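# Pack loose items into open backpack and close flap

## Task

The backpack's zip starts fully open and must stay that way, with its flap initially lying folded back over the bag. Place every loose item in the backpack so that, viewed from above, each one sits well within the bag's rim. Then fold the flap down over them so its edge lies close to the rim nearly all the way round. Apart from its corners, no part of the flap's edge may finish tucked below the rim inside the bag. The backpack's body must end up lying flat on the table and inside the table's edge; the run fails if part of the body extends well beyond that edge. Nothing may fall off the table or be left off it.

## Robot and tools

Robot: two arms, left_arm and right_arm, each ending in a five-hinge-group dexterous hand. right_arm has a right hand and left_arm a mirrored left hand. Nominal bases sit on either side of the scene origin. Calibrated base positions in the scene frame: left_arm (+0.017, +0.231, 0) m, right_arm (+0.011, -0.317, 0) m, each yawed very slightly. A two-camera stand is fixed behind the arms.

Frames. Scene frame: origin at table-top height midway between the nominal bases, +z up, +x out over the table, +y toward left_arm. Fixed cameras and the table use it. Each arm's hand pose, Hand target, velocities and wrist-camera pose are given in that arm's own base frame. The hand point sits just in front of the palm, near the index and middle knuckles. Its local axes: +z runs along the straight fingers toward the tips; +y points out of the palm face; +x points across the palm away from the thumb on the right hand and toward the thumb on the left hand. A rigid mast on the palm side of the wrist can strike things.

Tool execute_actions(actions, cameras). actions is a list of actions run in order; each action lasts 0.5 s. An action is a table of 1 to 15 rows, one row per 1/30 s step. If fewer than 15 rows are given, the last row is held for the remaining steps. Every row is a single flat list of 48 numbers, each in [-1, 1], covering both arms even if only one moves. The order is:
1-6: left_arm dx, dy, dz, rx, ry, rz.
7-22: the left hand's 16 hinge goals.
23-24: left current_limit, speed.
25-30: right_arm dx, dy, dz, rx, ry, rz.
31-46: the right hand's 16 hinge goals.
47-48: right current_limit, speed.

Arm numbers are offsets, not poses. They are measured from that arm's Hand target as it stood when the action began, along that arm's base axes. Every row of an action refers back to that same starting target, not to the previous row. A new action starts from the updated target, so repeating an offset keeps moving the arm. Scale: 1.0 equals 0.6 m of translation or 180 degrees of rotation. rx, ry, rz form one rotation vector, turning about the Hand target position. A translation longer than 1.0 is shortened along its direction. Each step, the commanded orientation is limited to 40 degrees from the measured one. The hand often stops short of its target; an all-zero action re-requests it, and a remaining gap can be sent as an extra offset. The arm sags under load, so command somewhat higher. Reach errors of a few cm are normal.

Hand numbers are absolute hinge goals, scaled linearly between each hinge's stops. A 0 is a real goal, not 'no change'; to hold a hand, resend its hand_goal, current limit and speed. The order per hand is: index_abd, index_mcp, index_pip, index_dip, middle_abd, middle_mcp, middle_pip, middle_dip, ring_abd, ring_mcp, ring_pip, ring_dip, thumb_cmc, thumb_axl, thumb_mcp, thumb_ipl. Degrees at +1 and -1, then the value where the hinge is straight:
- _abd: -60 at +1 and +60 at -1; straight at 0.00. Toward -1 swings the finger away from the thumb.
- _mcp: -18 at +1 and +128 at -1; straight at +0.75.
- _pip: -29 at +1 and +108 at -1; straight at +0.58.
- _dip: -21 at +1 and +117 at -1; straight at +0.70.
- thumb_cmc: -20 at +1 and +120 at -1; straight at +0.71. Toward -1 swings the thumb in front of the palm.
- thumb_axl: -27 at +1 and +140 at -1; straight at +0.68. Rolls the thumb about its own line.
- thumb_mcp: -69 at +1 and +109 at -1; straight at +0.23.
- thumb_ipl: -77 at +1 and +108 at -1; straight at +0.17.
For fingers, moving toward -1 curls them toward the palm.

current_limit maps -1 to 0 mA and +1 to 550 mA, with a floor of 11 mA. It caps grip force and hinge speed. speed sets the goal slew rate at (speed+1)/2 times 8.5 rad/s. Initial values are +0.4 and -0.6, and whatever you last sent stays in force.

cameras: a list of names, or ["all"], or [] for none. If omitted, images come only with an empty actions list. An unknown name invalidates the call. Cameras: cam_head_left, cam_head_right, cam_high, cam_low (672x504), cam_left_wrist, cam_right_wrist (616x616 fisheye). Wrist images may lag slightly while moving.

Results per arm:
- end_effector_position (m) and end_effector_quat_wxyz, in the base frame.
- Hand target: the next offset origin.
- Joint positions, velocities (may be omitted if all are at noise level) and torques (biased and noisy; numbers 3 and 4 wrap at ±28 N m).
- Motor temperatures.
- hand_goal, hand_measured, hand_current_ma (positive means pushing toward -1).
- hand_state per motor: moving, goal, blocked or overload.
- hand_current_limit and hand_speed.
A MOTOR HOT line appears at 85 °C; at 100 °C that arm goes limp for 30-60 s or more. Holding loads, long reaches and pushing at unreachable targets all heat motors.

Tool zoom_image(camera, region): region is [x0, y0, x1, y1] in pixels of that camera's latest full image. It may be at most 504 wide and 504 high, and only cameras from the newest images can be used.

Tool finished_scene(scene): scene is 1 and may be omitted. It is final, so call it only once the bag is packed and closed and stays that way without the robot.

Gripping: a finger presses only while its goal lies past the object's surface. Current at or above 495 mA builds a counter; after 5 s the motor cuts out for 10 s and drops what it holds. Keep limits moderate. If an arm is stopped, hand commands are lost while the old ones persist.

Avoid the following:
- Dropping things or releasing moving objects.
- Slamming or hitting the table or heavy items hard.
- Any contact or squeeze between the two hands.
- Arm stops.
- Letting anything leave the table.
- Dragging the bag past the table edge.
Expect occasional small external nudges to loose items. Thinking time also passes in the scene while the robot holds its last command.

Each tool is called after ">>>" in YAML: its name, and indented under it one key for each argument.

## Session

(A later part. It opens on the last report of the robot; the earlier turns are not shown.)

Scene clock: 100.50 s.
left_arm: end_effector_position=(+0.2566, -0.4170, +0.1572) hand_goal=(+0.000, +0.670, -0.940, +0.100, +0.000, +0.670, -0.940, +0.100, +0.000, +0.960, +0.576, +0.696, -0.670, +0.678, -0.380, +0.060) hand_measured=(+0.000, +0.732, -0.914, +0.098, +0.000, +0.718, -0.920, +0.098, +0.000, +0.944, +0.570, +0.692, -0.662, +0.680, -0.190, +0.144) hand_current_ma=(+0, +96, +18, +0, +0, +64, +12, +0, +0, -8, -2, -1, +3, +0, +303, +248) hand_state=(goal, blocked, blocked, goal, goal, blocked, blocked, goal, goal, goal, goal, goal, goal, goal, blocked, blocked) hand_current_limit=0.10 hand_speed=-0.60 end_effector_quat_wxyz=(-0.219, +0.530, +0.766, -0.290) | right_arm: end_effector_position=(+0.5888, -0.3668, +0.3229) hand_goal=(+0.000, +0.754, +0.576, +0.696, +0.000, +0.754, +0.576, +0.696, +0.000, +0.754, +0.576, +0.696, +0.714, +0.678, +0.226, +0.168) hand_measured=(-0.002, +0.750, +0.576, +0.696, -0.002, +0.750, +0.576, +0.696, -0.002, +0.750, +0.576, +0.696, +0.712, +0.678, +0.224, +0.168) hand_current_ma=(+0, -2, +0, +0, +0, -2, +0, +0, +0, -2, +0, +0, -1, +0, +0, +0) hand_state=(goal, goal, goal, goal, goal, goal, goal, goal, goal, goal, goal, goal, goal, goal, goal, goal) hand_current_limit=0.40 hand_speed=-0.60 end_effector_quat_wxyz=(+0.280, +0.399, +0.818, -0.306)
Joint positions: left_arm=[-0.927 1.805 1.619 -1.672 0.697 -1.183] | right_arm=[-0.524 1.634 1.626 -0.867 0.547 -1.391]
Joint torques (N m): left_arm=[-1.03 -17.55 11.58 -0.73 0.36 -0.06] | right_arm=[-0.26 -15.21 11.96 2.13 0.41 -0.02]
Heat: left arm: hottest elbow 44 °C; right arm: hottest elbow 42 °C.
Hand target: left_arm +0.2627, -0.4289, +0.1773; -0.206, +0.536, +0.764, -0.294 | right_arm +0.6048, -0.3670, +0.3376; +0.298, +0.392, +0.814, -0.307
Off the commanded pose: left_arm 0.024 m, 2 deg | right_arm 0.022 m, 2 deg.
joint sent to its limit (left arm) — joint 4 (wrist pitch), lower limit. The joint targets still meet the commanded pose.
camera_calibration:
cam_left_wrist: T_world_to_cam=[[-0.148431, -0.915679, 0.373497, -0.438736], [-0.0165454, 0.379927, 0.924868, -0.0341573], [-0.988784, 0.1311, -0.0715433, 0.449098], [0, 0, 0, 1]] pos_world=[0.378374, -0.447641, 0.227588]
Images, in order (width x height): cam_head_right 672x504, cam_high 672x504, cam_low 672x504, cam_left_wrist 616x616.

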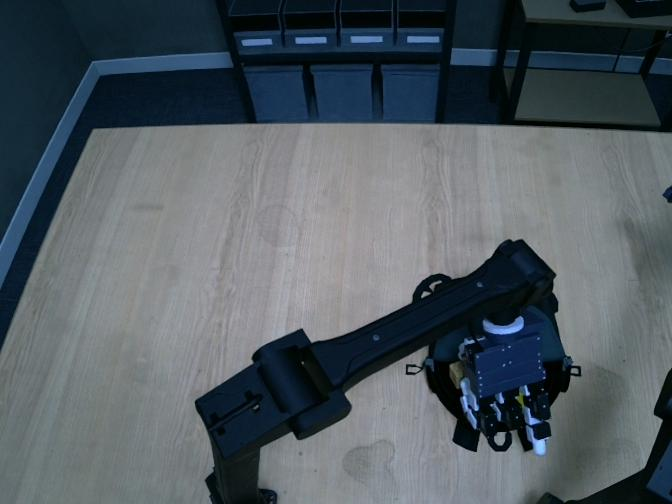

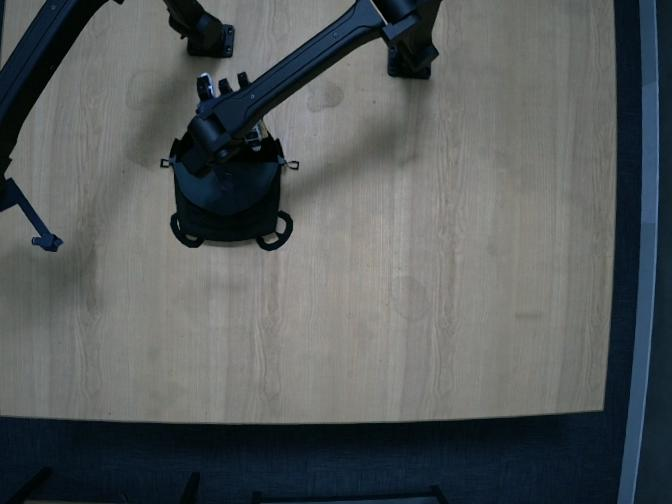

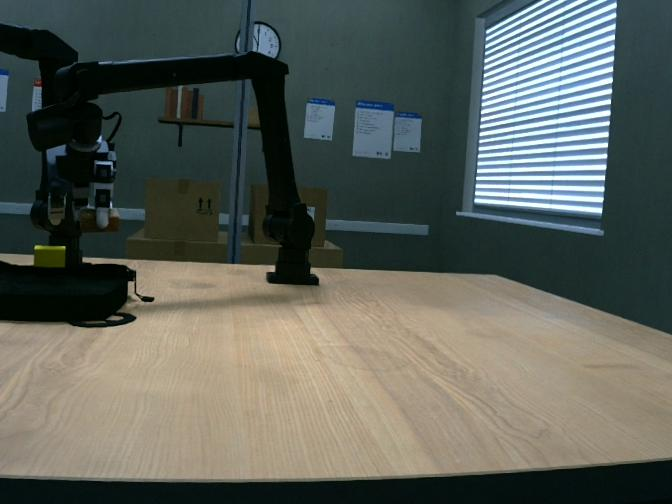

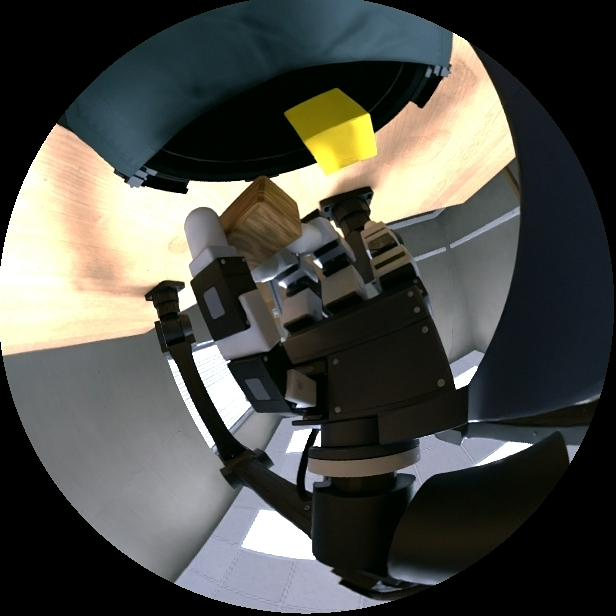

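>>> execute_actions:
  actions:
    - [[0,0,-0.06,0,0,0,0,0.67,-0.94,0.1,0,0.67,-0.94,0.1,0,0.96,0.576,0.696,-0.671,0.678,-0.38,0.06,0.1,-0.6,0,0,0,0,0,0,0,0.754,0.576,0.696,0,0.754,0.576,0.696,0,0.754,0.576,0.696,0.714,0.678,0.226,0.168,0.4,-0.6]]
    - [[0.003,0.002,-0.06,0,0,0,0,0.67,-0.94,0.1,0,0.67,-0.94,0.1,0,0.96,0.576,0.696,-0.671,0.678,-0.38,0.06,0.1,-0.6,0,0,0,0,0,0,0,0.754,0.576,0.696,0,0.754,0.576,0.696,0,0.754,0.576,0.696,0.714,0.678,0.226,0.168,0.4,-0.6]]
    - [[0,0,-0.035,0,0,0,0,0.67,-0.94,0.1,0,0.67,-0.94,0.1,0,0.96,0.576,0.696,-0.671,0.678,-0.38,0.06,0.1,-0.6,0,0,0,0,0,0,0,0.754,0.576,0.696,0,0.754,0.576,0.696,0,0.754,0.576,0.696,0.714,0.678,0.226,0.168,0.4,-0.6]]
  cameras: ["cam_left_wrist", "cam_head_right", "cam_low"]

>>> zoom_image:
  camera: "cam_left_wrist"
  region: [0, 0, 500, 400]

>>> zoom_image:
  camera: "cam_low"
  region: [20, 190, 130, 280]

Scene clock: 102.60 s.
left_arm: end_effector_position=(+0.2656, -0.4288, +0.0938) hand_goal=(+0.000, +0.670, -0.940, +0.100, +0.000, +0.670, -0.940, +0.100, +0.000, +0.960, +0.576, +0.696, -0.670, +0.678, -0.380, +0.060) hand_measured=(+0.000, +0.732, -0.916, +0.098, +0.000, +0.718, -0.920, +0.098, +0.000, +0.944, +0.570, +0.692, -0.662, +0.680, -0.190, +0.144) hand_current_ma=(+0, +96, +18, +0, +0, +64, +12, +0, +0, -8, -2, -1, +3, +0, +303, +248) hand_state=(goal, blocked, blocked, goal, goal, blocked, blocked, goal, goal, goal, goal, goal, goal, goal, blocked, blocked) hand_current_limit=0.10 hand_speed=-0.60 end_effector_quat_wxyz=(-0.201, +0.537, +0.764, -0.296) | right_arm: end_effector_position=(+0.5888, -0.3668, +0.3229) hand_goal=(+0.000, +0.754, +0.576, +0.696, +0.000, +0.754, +0.576, +0.696, +0.000, +0.754, +0.576, +0.696, +0.714, +0.678, +0.226, +0.168) hand_measured=(-0.002, +0.750, +0.576, +0.696, -0.002, +0.750, +0.576, +0.696, -0.002, +0.750, +0.576, +0.696, +0.712, +0.678, +0.224, +0.168) hand_current_ma=(+0, -2, +0, +0, +0, -2, +0, +0, +0, -2, +0, +0, -1, +0, +0, +0) hand_state=(goal, goal, goal, goal, goal, goal, goal, goal, goal, goal, goal, goal, goal, goal, goal, goal) hand_current_limit=0.40 hand_speed=-0.60 end_effector_quat_wxyz=(+0.280, +0.399, +0.818, -0.306)
Joint positions: left_arm=[-0.927 1.856 1.528 -1.487 0.697 -1.183] | right_arm=[-0.524 1.634 1.626 -0.867 0.547 -1.391]
Joint torques (N m): left_arm=[-0.67 -16.5 6.2 0.35 0.37 0.05] | right_arm=[-0.15 -15.03 11.93 2.03 0.41 -0.02]
Heat: left arm: hottest elbow 44 °C; right arm: hottest elbow 42 °C.
Hand target: left_arm +0.2645, -0.4277, +0.0843; -0.206, +0.536, +0.764, -0.294 | right_arm +0.6048, -0.3670, +0.3376; +0.298, +0.392, +0.814, -0.307
Off the commanded pose: left_arm 0.010 m, 1 deg | right_arm 0.022 m, 2 deg.
camera_calibration:
cam_left_wrist: T_world_to_cam=[[-0.158563, -0.902655, 0.40009, -0.418714], [-0.0401461, 0.410776, 0.910852, 0.0499025], [-0.986532, 0.128365, -0.101372, 0.456071], [0, 0, 0, 1]] pos_world=[0.38554, -0.456997, 0.168302]
Images, in order (width x height): cam_head_right 672x504, cam_low 672x504, cam_left_wrist 616x616.

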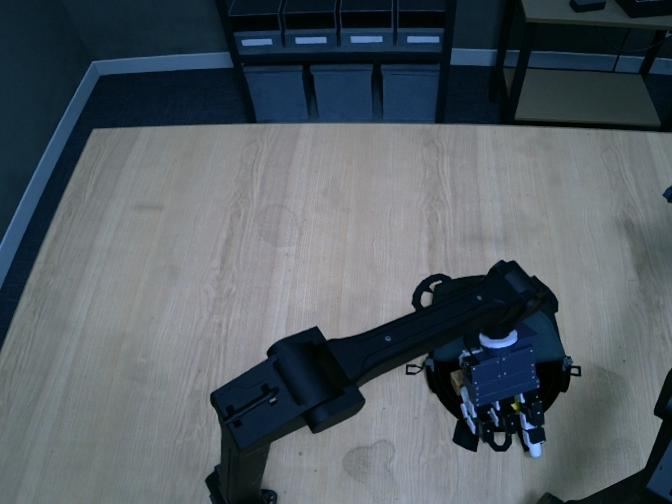

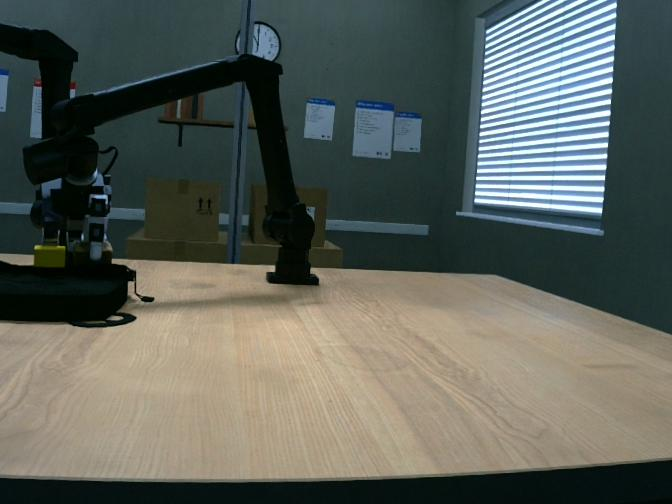

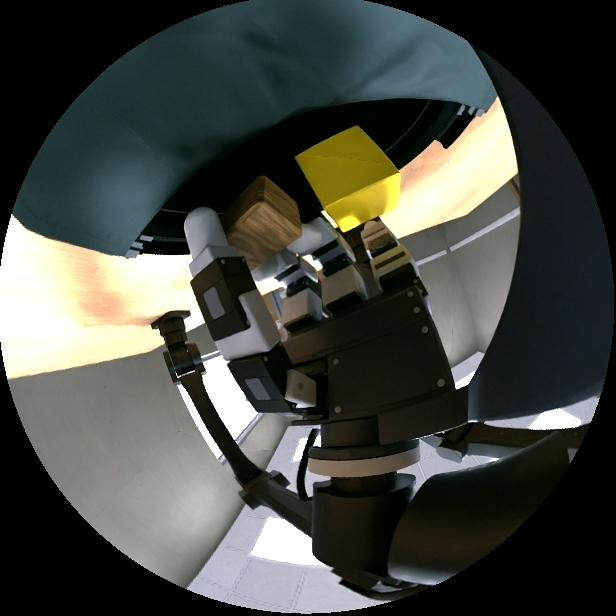

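Scaled by 1.008 from the camera's 616x616 image, which has a finer 880x880 frame.

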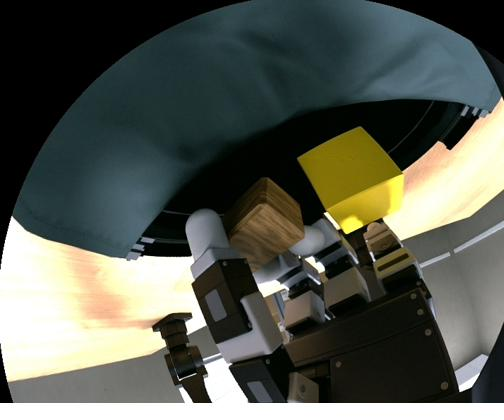

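Scaled by 4.582 from the camera's 672x504 image, which has a finer 960x720 frame.

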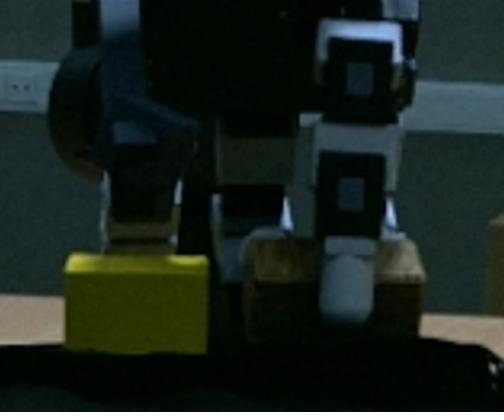

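>>> execute_actions:
  actions:
    - [[-0.003,0,-0.025,0,0,0,0,0.67,-0.94,0.1,0,0.67,-0.94,0.1,0,0.96,0.576,0.696,-0.671,0.678,-0.38,0.06,0.1,-0.6,0,0,0,0,0,0,0,0.754,0.576,0.696,0,0.754,0.576,0.696,0,0.754,0.576,0.696,0.714,0.678,0.226,0.168,0.4,-0.6]]
  cameras: ["cam_left_wrist", "cam_head_right", "cam_low"]

>>> zoom_image:
  camera: "cam_low"
  region: [20, 190, 130, 280]

>>> zoom_image:
  camera: "cam_head_right"
  region: [390, 250, 610, 470]

Scene clock: 103.63 s.
left_arm: end_effector_position=(+0.2653, -0.4285, +0.0787) hand_goal=(+0.000, +0.670, -0.940, +0.100, +0.000, +0.670, -0.940, +0.100, +0.000, +0.960, +0.576, +0.696, -0.670, +0.678, -0.380, +0.060) hand_measured=(+0.000, +0.732, -0.916, +0.098, +0.000, +0.718, -0.920, +0.098, +0.000, +0.944, +0.570, +0.692, -0.662, +0.680, -0.190, +0.144) hand_current_ma=(+0, +96, +18, +0, +0, +64, +12, +0, +0, -8, -2, -1, +3, +0, +302, +248) hand_state=(goal, blocked, blocked, goal, goal, blocked, blocked, goal, goal, goal, goal, goal, goal, goal, blocked, blocked) hand_current_limit=0.10 hand_speed=-0.60 end_effector_quat_wxyz=(-0.200, +0.538, +0.764, -0.297) | right_arm: end_effector_position=(+0.5888, -0.3668, +0.3229) hand_goal=(+0.000, +0.754, +0.576, +0.696, +0.000, +0.754, +0.576, +0.696, +0.000, +0.754, +0.576, +0.696, +0.714, +0.678, +0.226, +0.168) hand_measured=(-0.002, +0.750, +0.576, +0.696, -0.002, +0.750, +0.576, +0.696, -0.002, +0.750, +0.576, +0.696, +0.712, +0.678, +0.224, +0.168) hand_current_ma=(+0, -2, +0, +0, +0, -2, +0, +0, +0, -2, +0, +0, -1, +0, +0, +0) hand_state=(goal, goal, goal, goal, goal, goal, goal, goal, goal, goal, goal, goal, goal, goal, goal, goal) hand_current_limit=0.40 hand_speed=-0.60 end_effector_quat_wxyz=(+0.280, +0.399, +0.818, -0.306)
Joint positions: left_arm=[-0.927 1.867 1.503 -1.448 0.697 -1.183] | right_arm=[-0.524 1.634 1.626 -0.867 0.547 -1.391]
Joint torques (N m): left_arm=[-0.91 -16.56 6.11 0.34 0.39 0.02] | right_arm=[-0.32 -15.09 11.96 2 0.42 -0.01]
Heat: left arm: hottest elbow 44 °C; right arm: hottest elbow 42 °C.
Hand target: left_arm +0.2627, -0.4277, +0.0693; -0.206, +0.536, +0.764, -0.294 | right_arm +0.6048, -0.3670, +0.3376; +0.298, +0.392, +0.814, -0.307
Off the commanded pose: left_arm 0.010 m, 1 deg | right_arm 0.022 m, 2 deg.
camera_calibration:
cam_left_wrist: T_world_to_cam=[[-0.158971, -0.902046, 0.401299, -0.412165], [-0.0411573, 0.412169, 0.910177, 0.0645087], [-0.986425, 0.128175, -0.102649, 0.454171], [0, 0, 0, 1]] pos_world=[0.385138, -0.456594, 0.153307]
Images, in order (width x height): cam_head_right 672x504, cam_low 672x504, cam_left_wrist 616x616.

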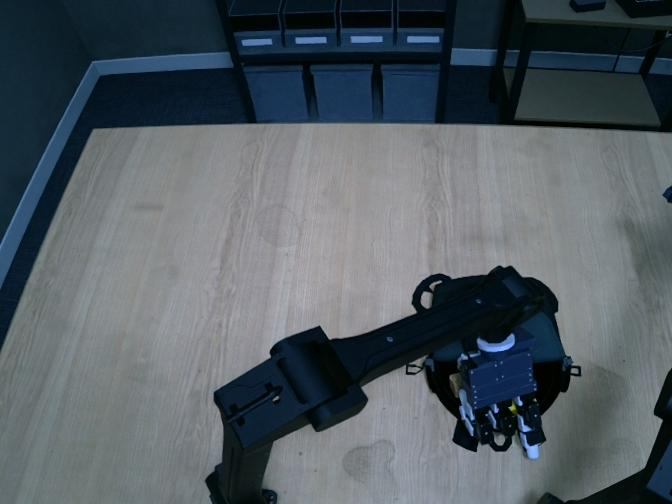

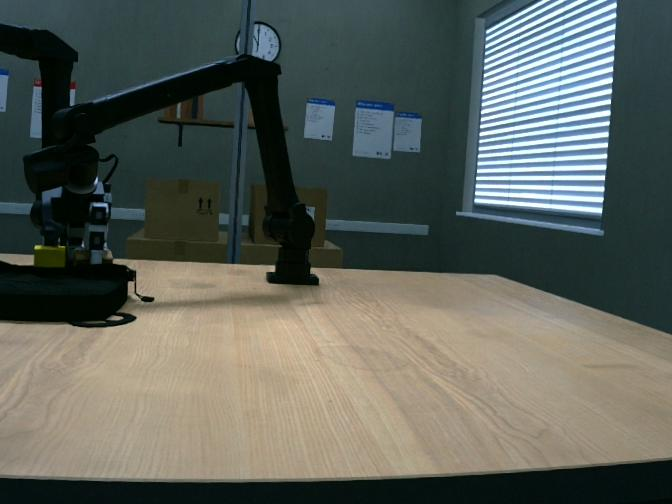

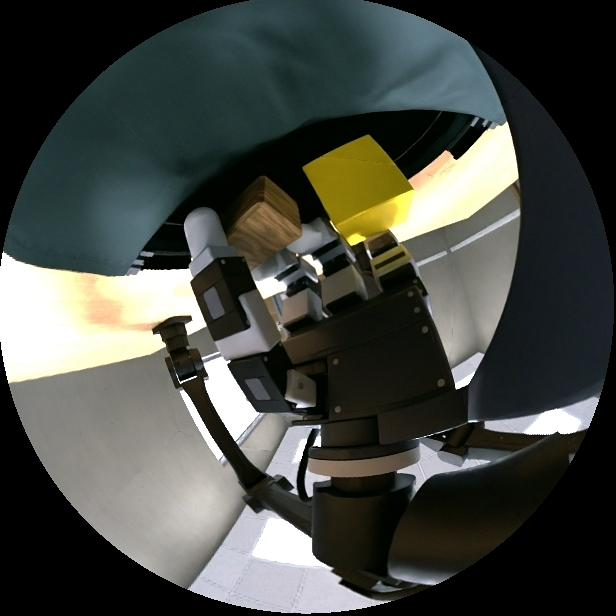

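Scaled by 4.582 from the camera's 672x504 image, which has a finer 960x720 frame.

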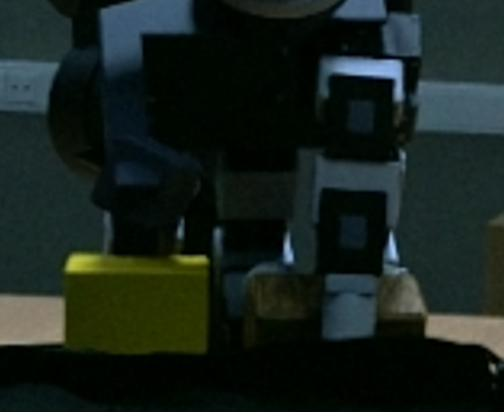

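Scaled by 2.291 from the camera's 672x504 image, which has a finer 960x720 frame.

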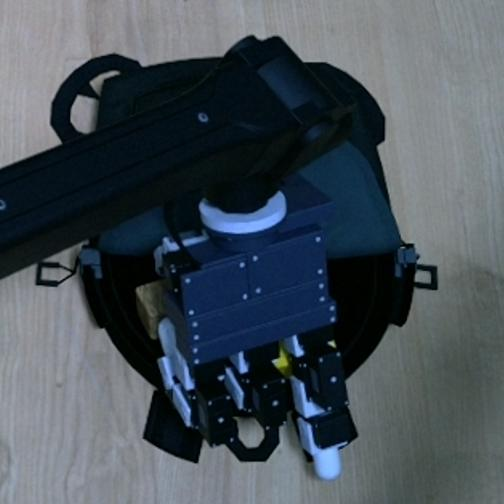

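>>> execute_actions:
  actions:
    - [[-0.002,-0.002,-0.022,0,0,0,0,0.67,-0.94,0.1,0,0.67,-0.94,0.1,0,0.96,0.576,0.696,-0.671,0.678,-0.38,0.06,0.1,-0.6,0,0,0,0,0,0,0,0.754,0.576,0.696,0,0.754,0.576,0.696,0,0.754,0.576,0.696,0.714,0.678,0.226,0.168,0.4,-0.6]]
  cameras: ["cam_left_wrist", "cam_low"]

>>> zoom_image:
  camera: "cam_left_wrist"
  region: [100, 80, 440, 360]

>>> zoom_image:
  camera: "cam_low"
  region: [20, 190, 130, 280]

Scene clock: 104.57 s.
left_arm: end_effector_position=(+0.2662, -0.4296, +0.0686) hand_goal=(+0.000, +0.670, -0.940, +0.100, +0.000, +0.670, -0.940, +0.100, +0.000, +0.960, +0.576, +0.696, -0.670, +0.678, -0.380, +0.060) hand_measured=(+0.000, +0.732, -0.922, +0.098, +0.000, +0.718, -0.920, +0.098, +0.000, +0.944, +0.570, +0.692, -0.662, +0.680, -0.190, +0.144) hand_current_ma=(+0, +96, +11, +0, +0, +64, +12, +0, +0, -8, -2, -1, +3, +0, +303, +248) hand_state=(goal, blocked, goal, goal, goal, blocked, goal, goal, goal, goal, goal, goal, goal, goal, blocked, blocked) hand_current_limit=0.10 hand_speed=-0.60 end_effector_quat_wxyz=(-0.196, +0.539, +0.763, -0.298) | right_arm: end_effector_position=(+0.5888, -0.3668, +0.3229) hand_goal=(+0.000, +0.754, +0.576, +0.696, +0.000, +0.754, +0.576, +0.696, +0.000, +0.754, +0.576, +0.696, +0.714, +0.678, +0.226, +0.168) hand_measured=(-0.002, +0.750, +0.576, +0.696, -0.002, +0.750, +0.576, +0.696, -0.002, +0.750, +0.576, +0.696, +0.712, +0.678, +0.224, +0.168) hand_current_ma=(+0, -2, +0, +0, +0, -2, +0, +0, +0, -2, +0, +0, -1, +0, +0, +0) hand_state=(goal, goal, goal, goal, goal, goal, goal, goal, goal, goal, goal, goal, goal, goal, goal, goal) hand_current_limit=0.40 hand_speed=-0.60 end_effector_quat_wxyz=(+0.280, +0.399, +0.818, -0.306)
Joint positions: left_arm=[-0.927 1.875 1.487 -1.418 0.697 -1.183] | right_arm=[-0.524 1.634 1.626 -0.867 0.547 -1.391]
Joint torques (N m): left_arm=[-1.2 -16.09 5.89 0.47 0.43 -0.01] | right_arm=[-0.26 -15.03 11.99 2.04 0.41 -0.01]
Heat: left arm: hottest elbow 44 °C; right arm: hottest elbow 42 °C.
Hand target: left_arm +0.2614, -0.4288, +0.0561; -0.206, +0.536, +0.764, -0.294 | right_arm +0.6048, -0.3670, +0.3376; +0.298, +0.392, +0.814, -0.307
Off the commanded pose: left_arm 0.013 m, 1 deg | right_arm 0.022 m, 2 deg.
camera_calibration:
cam_left_wrist: T_world_to_cam=[[-0.160818, -0.899564, 0.406106, -0.407775], [-0.0453301, 0.417759, 0.907426, 0.0779173], [-0.985943, 0.127522, -0.107961, 0.454161], [0, 0, 0, 1]] pos_world=[0.385732, -0.457285, 0.143927]
Images, in order (width x height): cam_low 672x504, cam_left_wrist 616x616.

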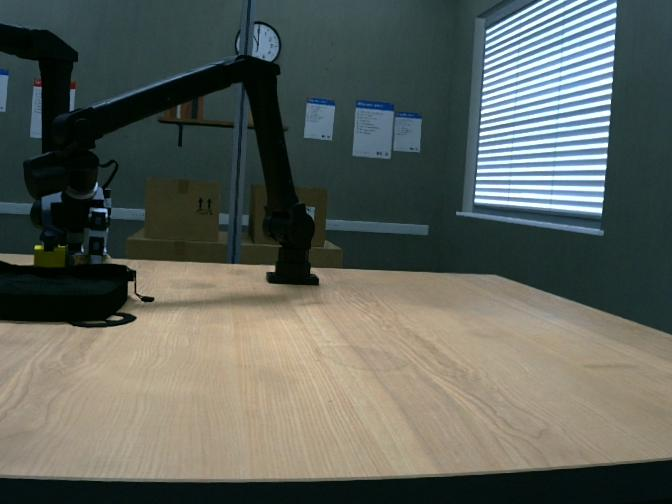

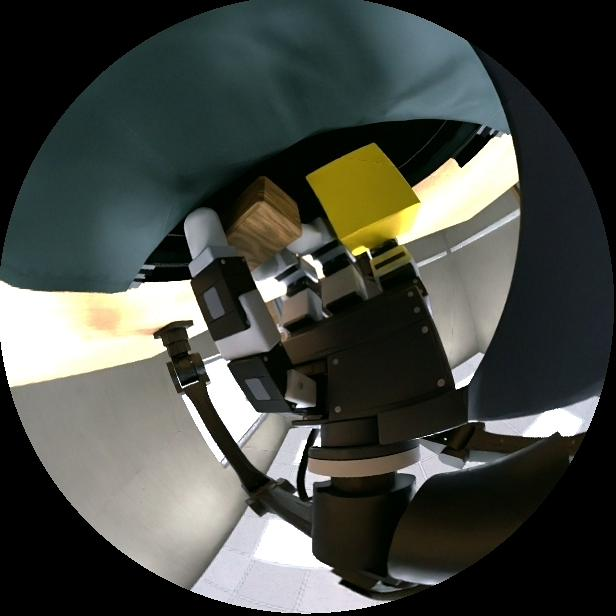

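Scaled by 1.482 from the camera's 616x616 image, which has a finer 880x880 frame.

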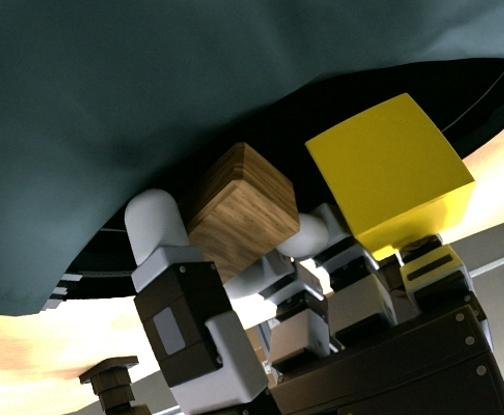

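Scaled by 4.582 from the camera's 672x504 image, which has a finer 960x720 frame.

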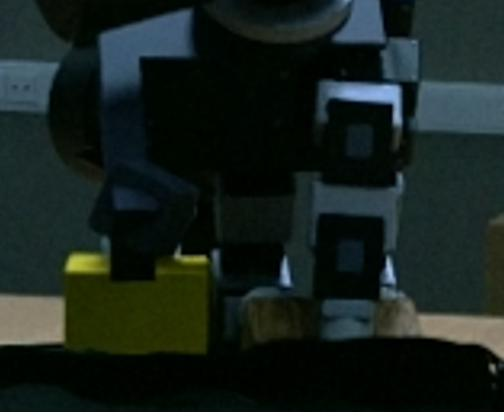

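>>> execute_actions:
  actions:
    - [[0,0,0.002,0,0,0,0,0.73,-0.91,0.1,0,0.72,-0.915,0.1,0,0.96,0.576,0.696,-0.671,0.678,-0.17,0.15,0.1,-0.9,0,0,0,0,0,0,0,0.754,0.576,0.696,0,0.754,0.576,0.696,0,0.754,0.576,0.696,0.714,0.678,0.226,0.168,0.4,-0.6]]
    - [[0,0,0,0,0,0,0,0.79,-0.88,0.1,0,0.79,-0.88,0.1,0,0.96,0.576,0.696,-0.671,0.678,-0.1,0.168,0.1,-0.9,0,0,0,0,0,0,0,0.754,0.576,0.696,0,0.754,0.576,0.696,0,0.754,0.576,0.696,0.714,0.678,0.226,0.168,0.4,-0.6]]
    - [[0,0,0,0,0,0,0,0.86,-0.84,0.1,0,0.86,-0.84,0.1,0,0.96,0.576,0.696,-0.671,0.678,-0.03,0.168,0.1,-0.9,0,0,0,0,0,0,0,0.754,0.576,0.696,0,0.754,0.576,0.696,0,0.754,0.576,0.696,0.714,0.678,0.226,0.168,0.4,-0.6]]
  cameras: ["cam_left_wrist"]

>>> zoom_image:
  camera: "cam_left_wrist"
  region: [100, 80, 440, 360]

Scene clock: 108.77 s.
left_arm: end_effector_position=(+0.2646, -0.4306, +0.0686) hand_goal=(+0.000, +0.860, -0.840, +0.100, +0.000, +0.860, -0.840, +0.100, +0.000, +0.960, +0.576, +0.696, -0.670, +0.678, -0.030, +0.168) hand_measured=(+0.000, +0.848, -0.844, +0.098, +0.000, +0.848, -0.842, +0.098, +0.000, +0.944, +0.570, +0.692, -0.668, +0.680, -0.062, +0.162) hand_current_ma=(+0, -5, -1, +0, +0, -6, +0, +0, +0, -8, -2, -1, +0, +0, -42, -2) hand_state=(goal, goal, goal, goal, goal, goal, goal, goal, goal, goal, goal, goal, goal, goal, blocked, goal) hand_current_limit=0.10 hand_speed=-0.90 end_effector_quat_wxyz=(-0.197, +0.540, +0.762, -0.298) | right_arm: end_effector_position=(+0.5888, -0.3668, +0.3229) hand_goal=(+0.000, +0.754, +0.576, +0.696, +0.000, +0.754, +0.576, +0.696, +0.000, +0.754, +0.576, +0.696, +0.714, +0.678, +0.226, +0.168) hand_measured=(-0.002, +0.750, +0.576, +0.696, -0.002, +0.750, +0.576, +0.696, -0.002, +0.750, +0.576, +0.696, +0.712, +0.678, +0.224, +0.168) hand_current_ma=(+0, -2, +0, +0, +0, -2, +0, +0, +0, -2, +0, +0, -1, +0, +0, +0) hand_state=(goal, goal, goal, goal, goal, goal, goal, goal, goal, goal, goal, goal, goal, goal, goal, goal) hand_current_limit=0.40 hand_speed=-0.60 end_effector_quat_wxyz=(+0.280, +0.399, +0.818, -0.306)
Joint positions: left_arm=[-0.93 1.875 1.487 -1.418 0.698 -1.184] | right_arm=[-0.524 1.634 1.626 -0.867 0.547 -1.391]
Joint torques (N m): left_arm=[-0.85 -16.26 6.02 0.34 0.41 -0.01] | right_arm=[-0.26 -15.21 11.99 2.06 0.42 -0.01]
Heat: left arm: hottest elbow 43 °C; right arm: hottest elbow 42 °C.
Hand target: left_arm +0.2614, -0.4288, +0.0574; -0.206, +0.536, +0.764, -0.294 | right_arm +0.6048, -0.3670, +0.3376; +0.298, +0.392, +0.814, -0.307
Off the commanded pose: left_arm 0.012 m, 1 deg | right_arm 0.022 m, 2 deg.
camera_calibration:
cam_left_wrist: T_world_to_cam=[[-0.162866, -0.899157, 0.406192, -0.408175], [-0.0434954, 0.417831, 0.907483, 0.0776694], [-0.985689, 0.130131, -0.10716, 0.453624], [0, 0, 0, 1]] pos_world=[0.384032, -0.458496, 0.143924]
Images, in order (width x height): cam_left_wrist 616x616.

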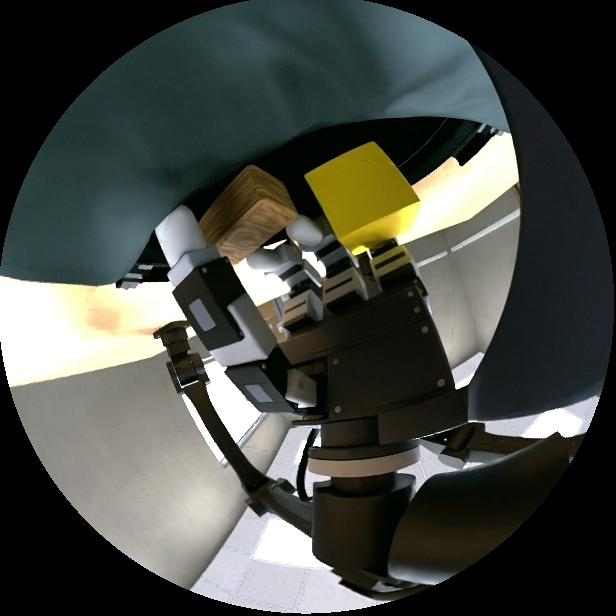

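Scaled by 1.482 from the camera's 616x616 image, which has a finer 880x880 frame.

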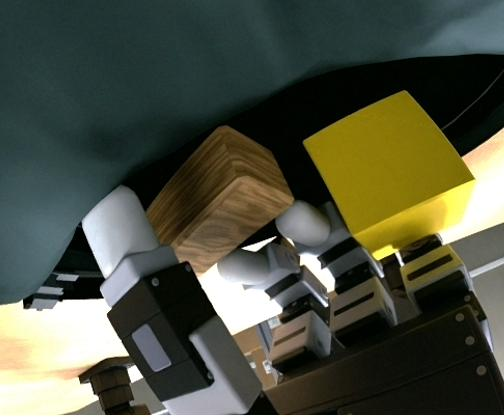

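>>> execute_actions:
  actions:
    - [[-0.005,0,0.02,0,0,0,0,0.9,-0.83,0.1,0,0.9,-0.83,0.1,0,0.96,0.576,0.696,-0.671,0.678,-0.05,0.168,0.1,-0.9,0,0,0,0,0,0,0,0.754,0.576,0.696,0,0.754,0.576,0.696,0,0.754,0.576,0.696,0.714,0.678,0.226,0.168,0.4,-0.6]]
    - [[0,0,0.04,0,0,0,0,0.95,-0.83,0.1,0,0.95,-0.83,0.1,0,0.96,0.576,0.696,-0.671,0.678,-0.05,0.168,0.1,-0.9,0,0,0,0,0,0,0,0.754,0.576,0.696,0,0.754,0.576,0.696,0,0.754,0.576,0.696,0.714,0.678,0.226,0.168,0.4,-0.6]]
    - [[0,0.01,0.06,0,0,0,0,0.95,-0.83,0.1,0,0.95,-0.83,0.1,0,0.96,0.576,0.696,-0.671,0.678,-0.05,0.168,0.1,-0.9,0,0,0,0,0,0,0,0.754,0.576,0.696,0,0.754,0.576,0.696,0,0.754,0.576,0.696,0.714,0.678,0.226,0.168,0.4,-0.6]]
    - [[0.03,0.1,0.04,0,0,0,0,0.95,-0.7,0.3,0,0.95,-0.7,0.3,0,0.96,0.3,0.6,-0.3,0.678,0.1,0.168,0.1,-0.7,0,0,0,0,0,0,0,0.754,0.576,0.696,0,0.754,0.576,0.696,0,0.754,0.576,0.696,0.714,0.678,0.226,0.168,0.4,-0.6]]
    - [[0.03,0.15,0,0,0,0,0,0.95,0,0.6,0,0.95,0,0.6,0,0.96,0.3,0.6,0.3,0.678,0.2,0.168,0.1,-0.7,0,0,0,0,0,0,0,0.754,0.576,0.696,0,0.754,0.576,0.696,0,0.754,0.576,0.696,0.714,0.678,0.226,0.168,0.4,-0.6]]
    - [[0.03,0.15,0,0,0,0,0,0.95,0.5,0.6,0,0.95,0.5,0.6,0,0.96,0.5,0.6,0.6,0.678,0.2,0.168,0.1,-0.7,0,0,0,0,0,0,0,0.754,0.576,0.696,0,0.754,0.576,0.696,0,0.754,0.576,0.696,0.714,0.678,0.226,0.168,0.4,-0.6]]
  cameras: ["all"]

>>> zoom_image:
  camera: "cam_head_right"
  region: [390, 250, 610, 470]

>>> zoom_image:
  camera: "cam_high"
  region: [150, 80, 310, 260]

>>> zoom_image:
  camera: "cam_head_left"
  region: [390, 250, 590, 450]

Scene clock: 112.97 s.
left_arm: end_effector_position=(+0.3184, -0.1842, +0.1549) hand_goal=(+0.000, +0.950, +0.500, +0.600, +0.000, +0.950, +0.500, +0.600, +0.000, +0.960, +0.500, +0.600, +0.600, +0.678, +0.200, +0.168) hand_measured=(+0.000, +0.938, +0.492, +0.596, +0.000, +0.938, +0.492, +0.598, +0.000, +0.944, +0.494, +0.602, +0.586, +0.680, +0.192, +0.164) hand_current_ma=(+0, -5, -2, +0, +0, -6, -2, +0, +0, -8, -2, +0, -7, +0, -4, -1) hand_state=(goal, goal, goal, goal, goal, goal, goal, goal, goal, goal, goal, goal, goal, goal, goal, goal) hand_current_limit=0.10 hand_speed=-0.70 end_effector_quat_wxyz=(-0.136, +0.527, +0.794, -0.269) | right_arm: end_effector_position=(+0.5888, -0.3668, +0.3229) hand_goal=(+0.000, +0.754, +0.576, +0.696, +0.000, +0.754, +0.576, +0.696, +0.000, +0.754, +0.576, +0.696, +0.714, +0.678, +0.226, +0.168) hand_measured=(-0.002, +0.750, +0.576, +0.696, -0.002, +0.750, +0.576, +0.696, -0.002, +0.750, +0.576, +0.696, +0.712, +0.678, +0.224, +0.168) hand_current_ma=(+0, -2, +0, +0, +0, -2, +0, +0, +0, -2, +0, +0, -1, +0, +0, +0) hand_state=(goal, goal, goal, goal, goal, goal, goal, goal, goal, goal, goal, goal, goal, goal, goal, goal) hand_current_limit=0.40 hand_speed=-0.60 end_effector_quat_wxyz=(+0.280, +0.399, +0.818, -0.306)
Joint positions: left_arm=[-0.476 1.468 1.208 -1.676 0.503 -0.781] | right_arm=[-0.524 1.634 1.626 -0.867 0.547 -1.391]
Joint torques (N m): left_arm=[-1.08 -11.34 5.9 -0.8 0.17 0.13] | right_arm=[-0.38 -15.09 11.93 2.07 0.4 -0.01]
Heat: left arm: hottest elbow 43 °C; right arm: hottest elbow 42 °C.
Hand target: left_arm +0.3124, -0.1829, +0.1532; -0.206, +0.536, +0.764, -0.294 | right_arm +0.6048, -0.3670, +0.3376; +0.298, +0.392, +0.814, -0.307
Off the commanded pose: left_arm 0.006 m, 9 deg | right_arm 0.022 m, 2 deg.
joint sent to its limit (left arm) — joint 4 (wrist pitch), lower limit. The joint targets are off in orientation, not in position.
camera_calibration:
cam_left_wrist: T_world_to_cam=[[-0.142354, -0.911607, 0.385626, -0.218552], [-0.193101, 0.407685, 0.892471, -0.0530615], [-0.970797, 0.0525821, -0.234067, 0.484524], [0, 0, 0, 1]] pos_world=[0.429016, -0.203078, 0.245046]
cam_right_wrist: T_world_to_cam=[[0.914947, -0.0262544, 0.40272, -0.651272], [-0.398894, 0.0927063, 0.912299, -0.0754374], [-0.0612865, -0.995347, 0.0743486, -0.231177], [0, 0, 0, 1]] pos_world=[0.551619, -0.240206, 0.348289]

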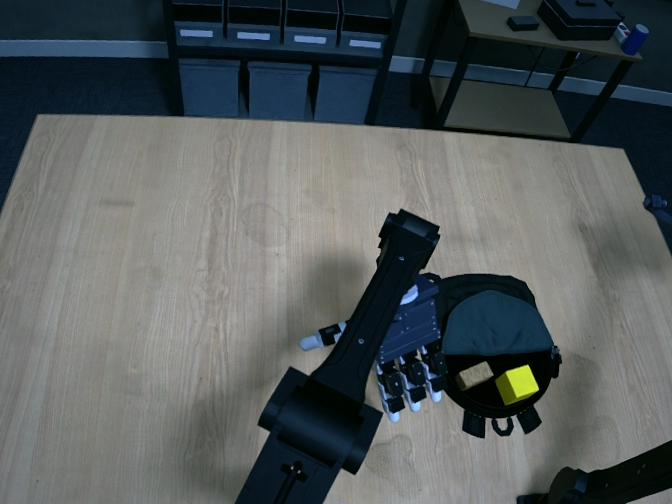

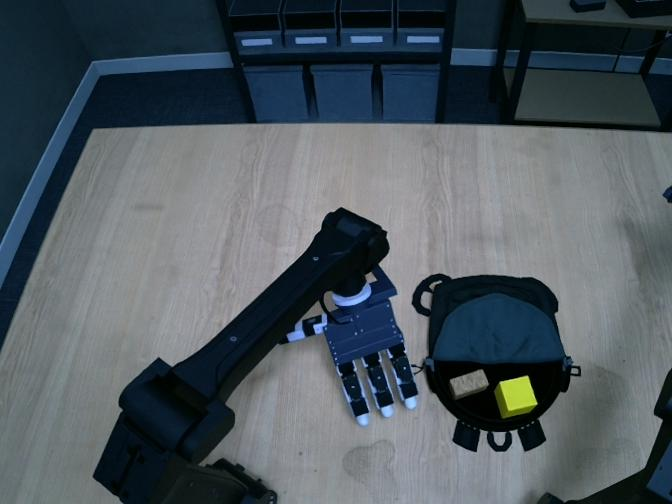

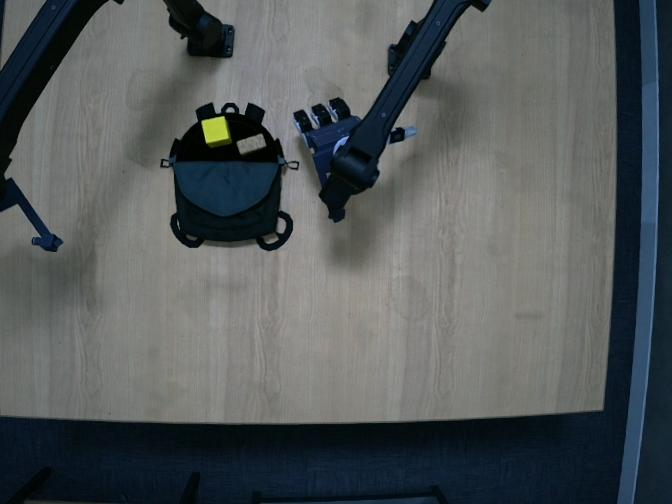

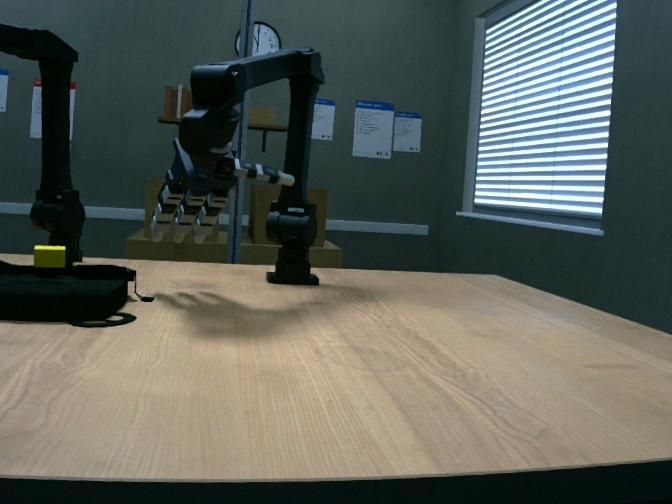

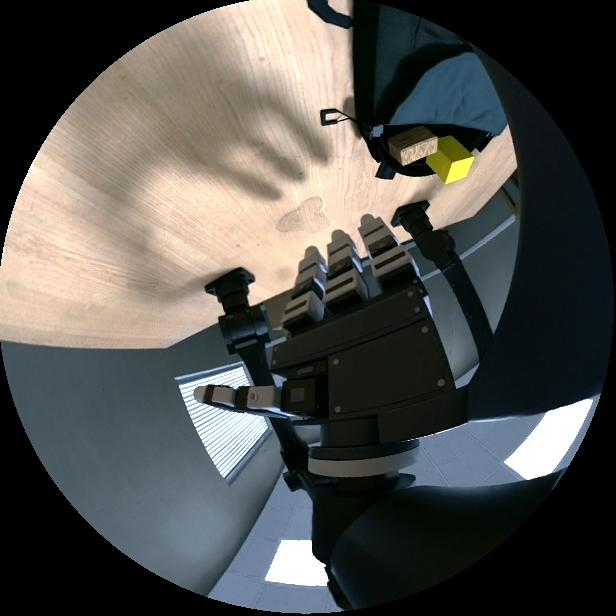

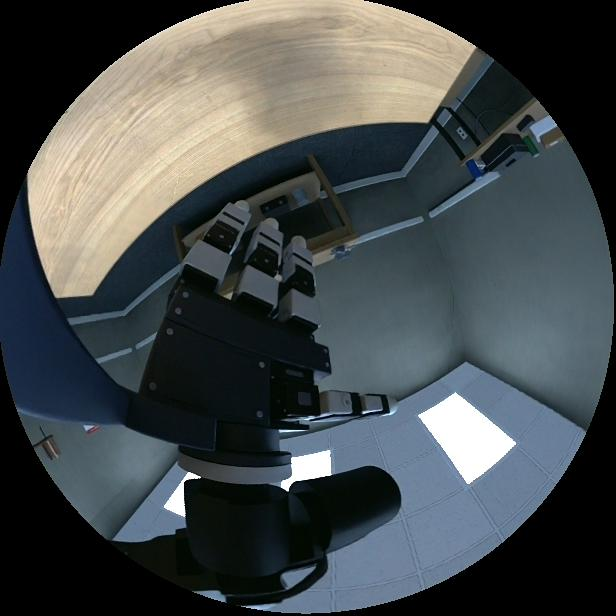

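Scaled by 2.291 from the camera's 672x504 image, which has a finer 960x720 frame.

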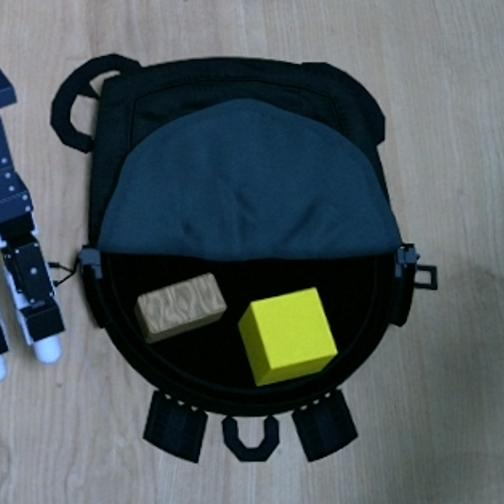

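Scaled by 2.800 from the camera's 672x504 image, which has a finer 960x720 frame.

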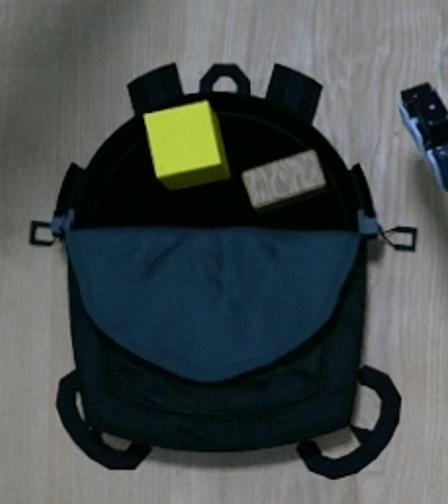

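Scaled by 2.520 from the camera's 672x504 image, which has a finer 960x720 frame.

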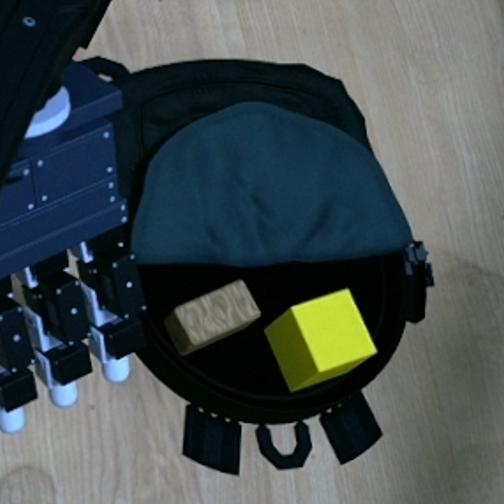

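>>> zoom_image:
  camera: "cam_low"
  region: [0, 230, 160, 340]

>>> zoom_image:
  camera: "cam_high"
  region: [165, 150, 295, 260]

>>> zoom_image:
  camera: "cam_left_wrist"
  region: [300, 0, 540, 220]

Scaled by 3.150 from the camera's 672x504 image, which has a finer 960x720 frame.

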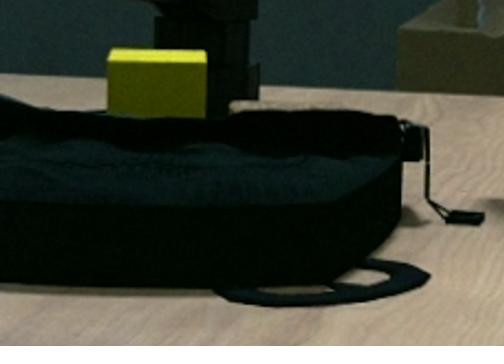

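Scaled by 3.877 from the camera's 672x504 image, which has a finer 960x720 frame.

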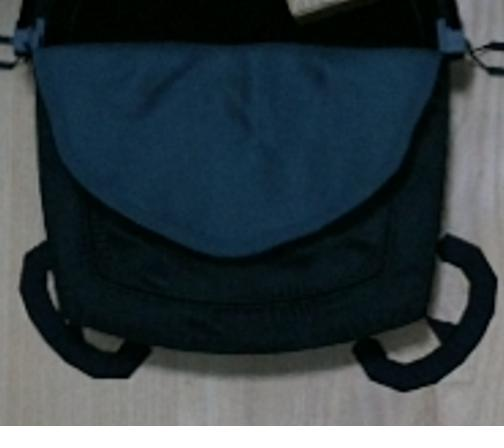

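Scaled by 2.100 from the camera's 616x616 image, which has a finer 880x880 frame.

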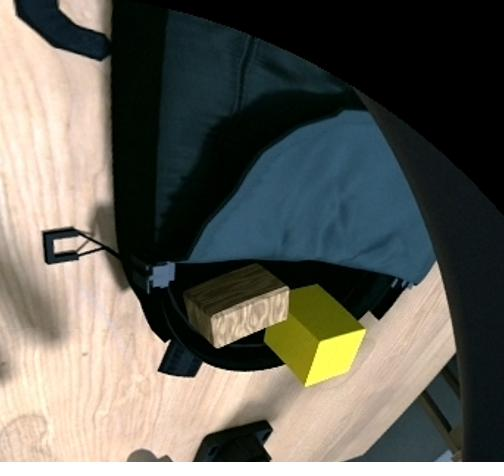

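>>> execute_actions:
  actions:
    - [[0,0.12,0.04,0,0,0,0,0.95,0.5,0.6,0,0.95,0.5,0.6,0,0.96,0.5,0.6,0.6,0.678,0.2,0.168,0.1,-0.7,-0.086,0.1205,0.012,0.0956,-0.0014,-0.0667,0,0.754,0.576,0.696,0,0.754,0.576,0.696,0,0.754,0.576,0.696,0.714,0.678,0.226,0.168,0.4,-0.6]]
    - [[0,0.12,0.04,0,0,0,0,0.95,0.5,0.6,0,0.95,0.5,0.6,0,0.96,0.5,0.6,0.6,0.678,0.2,0.168,0.1,-0.7,-0.086,0.1205,0.012,0.0956,-0.0014,-0.0667,0,0.754,0.576,0.696,0,0.754,0.576,0.696,0,0.754,0.576,0.696,0.714,0.678,0.226,0.168,0.4,-0.6]]
    - [[0,0.12,0.04,0,0,0,0,0.95,0.5,0.6,0,0.95,0.5,0.6,0,0.96,0.5,0.6,0.6,0.678,0.2,0.168,0.1,-0.7,-0.086,0.1205,0.012,0.0956,-0.0014,-0.0667,0,0.754,0.576,0.696,0,0.754,0.576,0.696,0,0.754,0.576,0.696,0.714,0.678,0.226,0.168,0.4,-0.6]]
  cameras: ["cam_head_right", "cam_high", "cam_right_wrist"]

Scene clock: 122.43 s.
left_arm: end_effector_position=(+0.3176, +0.0318, +0.2300) hand_goal=(+0.000, +0.950, +0.500, +0.600, +0.000, +0.950, +0.500, +0.600, +0.000, +0.960, +0.500, +0.600, +0.600, +0.678, +0.200, +0.168) hand_measured=(+0.000, +0.938, +0.494, +0.596, +0.000, +0.938, +0.494, +0.598, +0.000, +0.948, +0.496, +0.602, +0.594, +0.680, +0.192, +0.164) hand_current_ma=(+0, -5, -1, +0, +0, -6, -1, +0, +0, -6, -1, +0, -2, +0, -4, -1) hand_state=(goal, goal, goal, goal, goal, goal, goal, goal, goal, goal, goal, goal, goal, goal, goal, goal) hand_current_limit=0.10 hand_speed=-0.70 end_effector_quat_wxyz=(-0.003, +0.524, +0.846, -0.103) | right_arm: end_effector_position=(+0.4483, -0.1563, +0.3661) hand_goal=(+0.000, +0.754, +0.576, +0.696, +0.000, +0.754, +0.576, +0.696, +0.000, +0.754, +0.576, +0.696, +0.714, +0.678, +0.226, +0.168) hand_measured=(+0.000, +0.752, +0.576, +0.696, -0.002, +0.752, +0.576, +0.696, +0.000, +0.752, +0.576, +0.696, +0.712, +0.678, +0.222, +0.168) hand_current_ma=(+0, -1, +0, +0, +0, -1, +0, +0, +0, -1, +0, +0, +0, +0, -2, +0) hand_state=(goal, goal, goal, goal, goal, goal, goal, goal, goal, goal, goal, goal, goal, goal, goal, goal) hand_current_limit=0.40 hand_speed=-0.60 end_effector_quat_wxyz=(+0.060, +0.705, +0.706, +0.026)
Joint positions: left_arm=[0.019 1.068 1.056 -1.676 0.17 -0.433] | right_arm=[-0.35 1.294 1.523 -1.67 0.004 -0.351]
Joint torques (N m): left_arm=[-0.15 -5.3 6.78 -0.23 -0.16 0.13] | right_arm=[0.09 -8.76 7.72 0.24 -0.08 0.1]
Heat: left arm: hottest elbow 43 °C; right arm: hottest elbow 42 °C.
Hand target: left_arm +0.3125, +0.0332, +0.2254; -0.206, +0.536, +0.764, -0.294 | right_arm +0.4500, -0.1500, +0.3590; +0.000, +0.707, +0.707, +0.001
Off the commanded pose: left_arm 0.007 m, 33 deg | right_arm 0.010 m, 7 deg.
joint sent to its limit (left arm) — joint 4 (wrist pitch), lower limit. The joint targets are off in orientation, not in position.
joint sent to its limit (right arm) — joint 4 (wrist pitch), lower limit. The joint targets are off in orientation, not in position.
camera_calibration:
cam_right_wrist: T_world_to_cam=[[0.616399, -0.770551, 0.162185, -0.429064], [-0.623643, -0.351969, 0.697988, -0.0806552], [-0.480751, -0.531384, -0.697502, 0.509711], [0, 0, 0, 1]] pos_world=[0.459218, -0.0881513, 0.481408]
Images, in order (width x height): cam_head_right 672x504, cam_high 672x504, cam_right_wrist 616x616.

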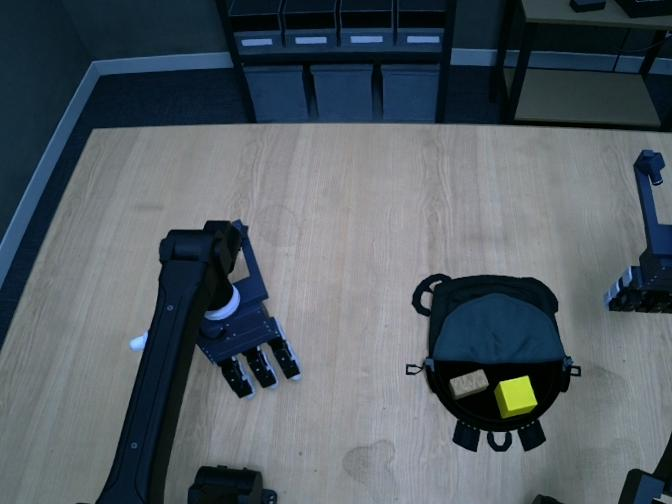

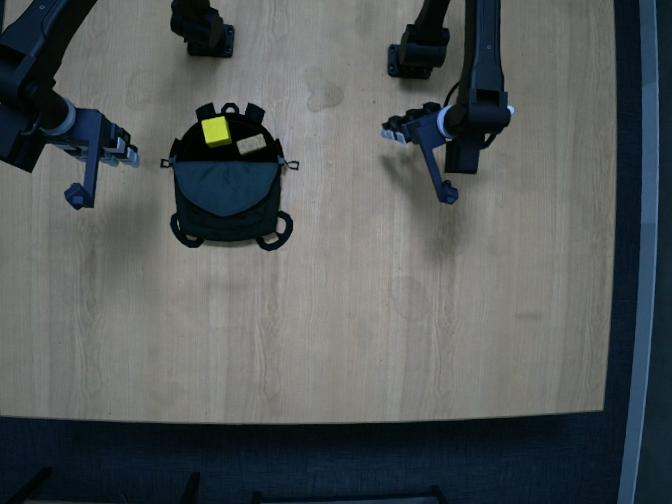

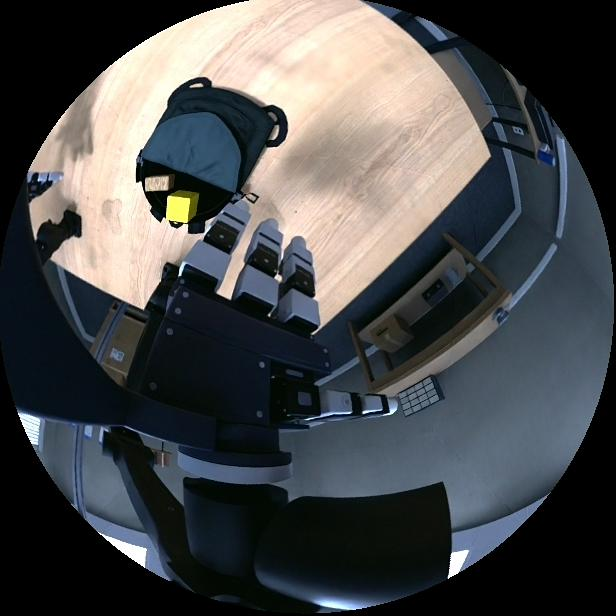

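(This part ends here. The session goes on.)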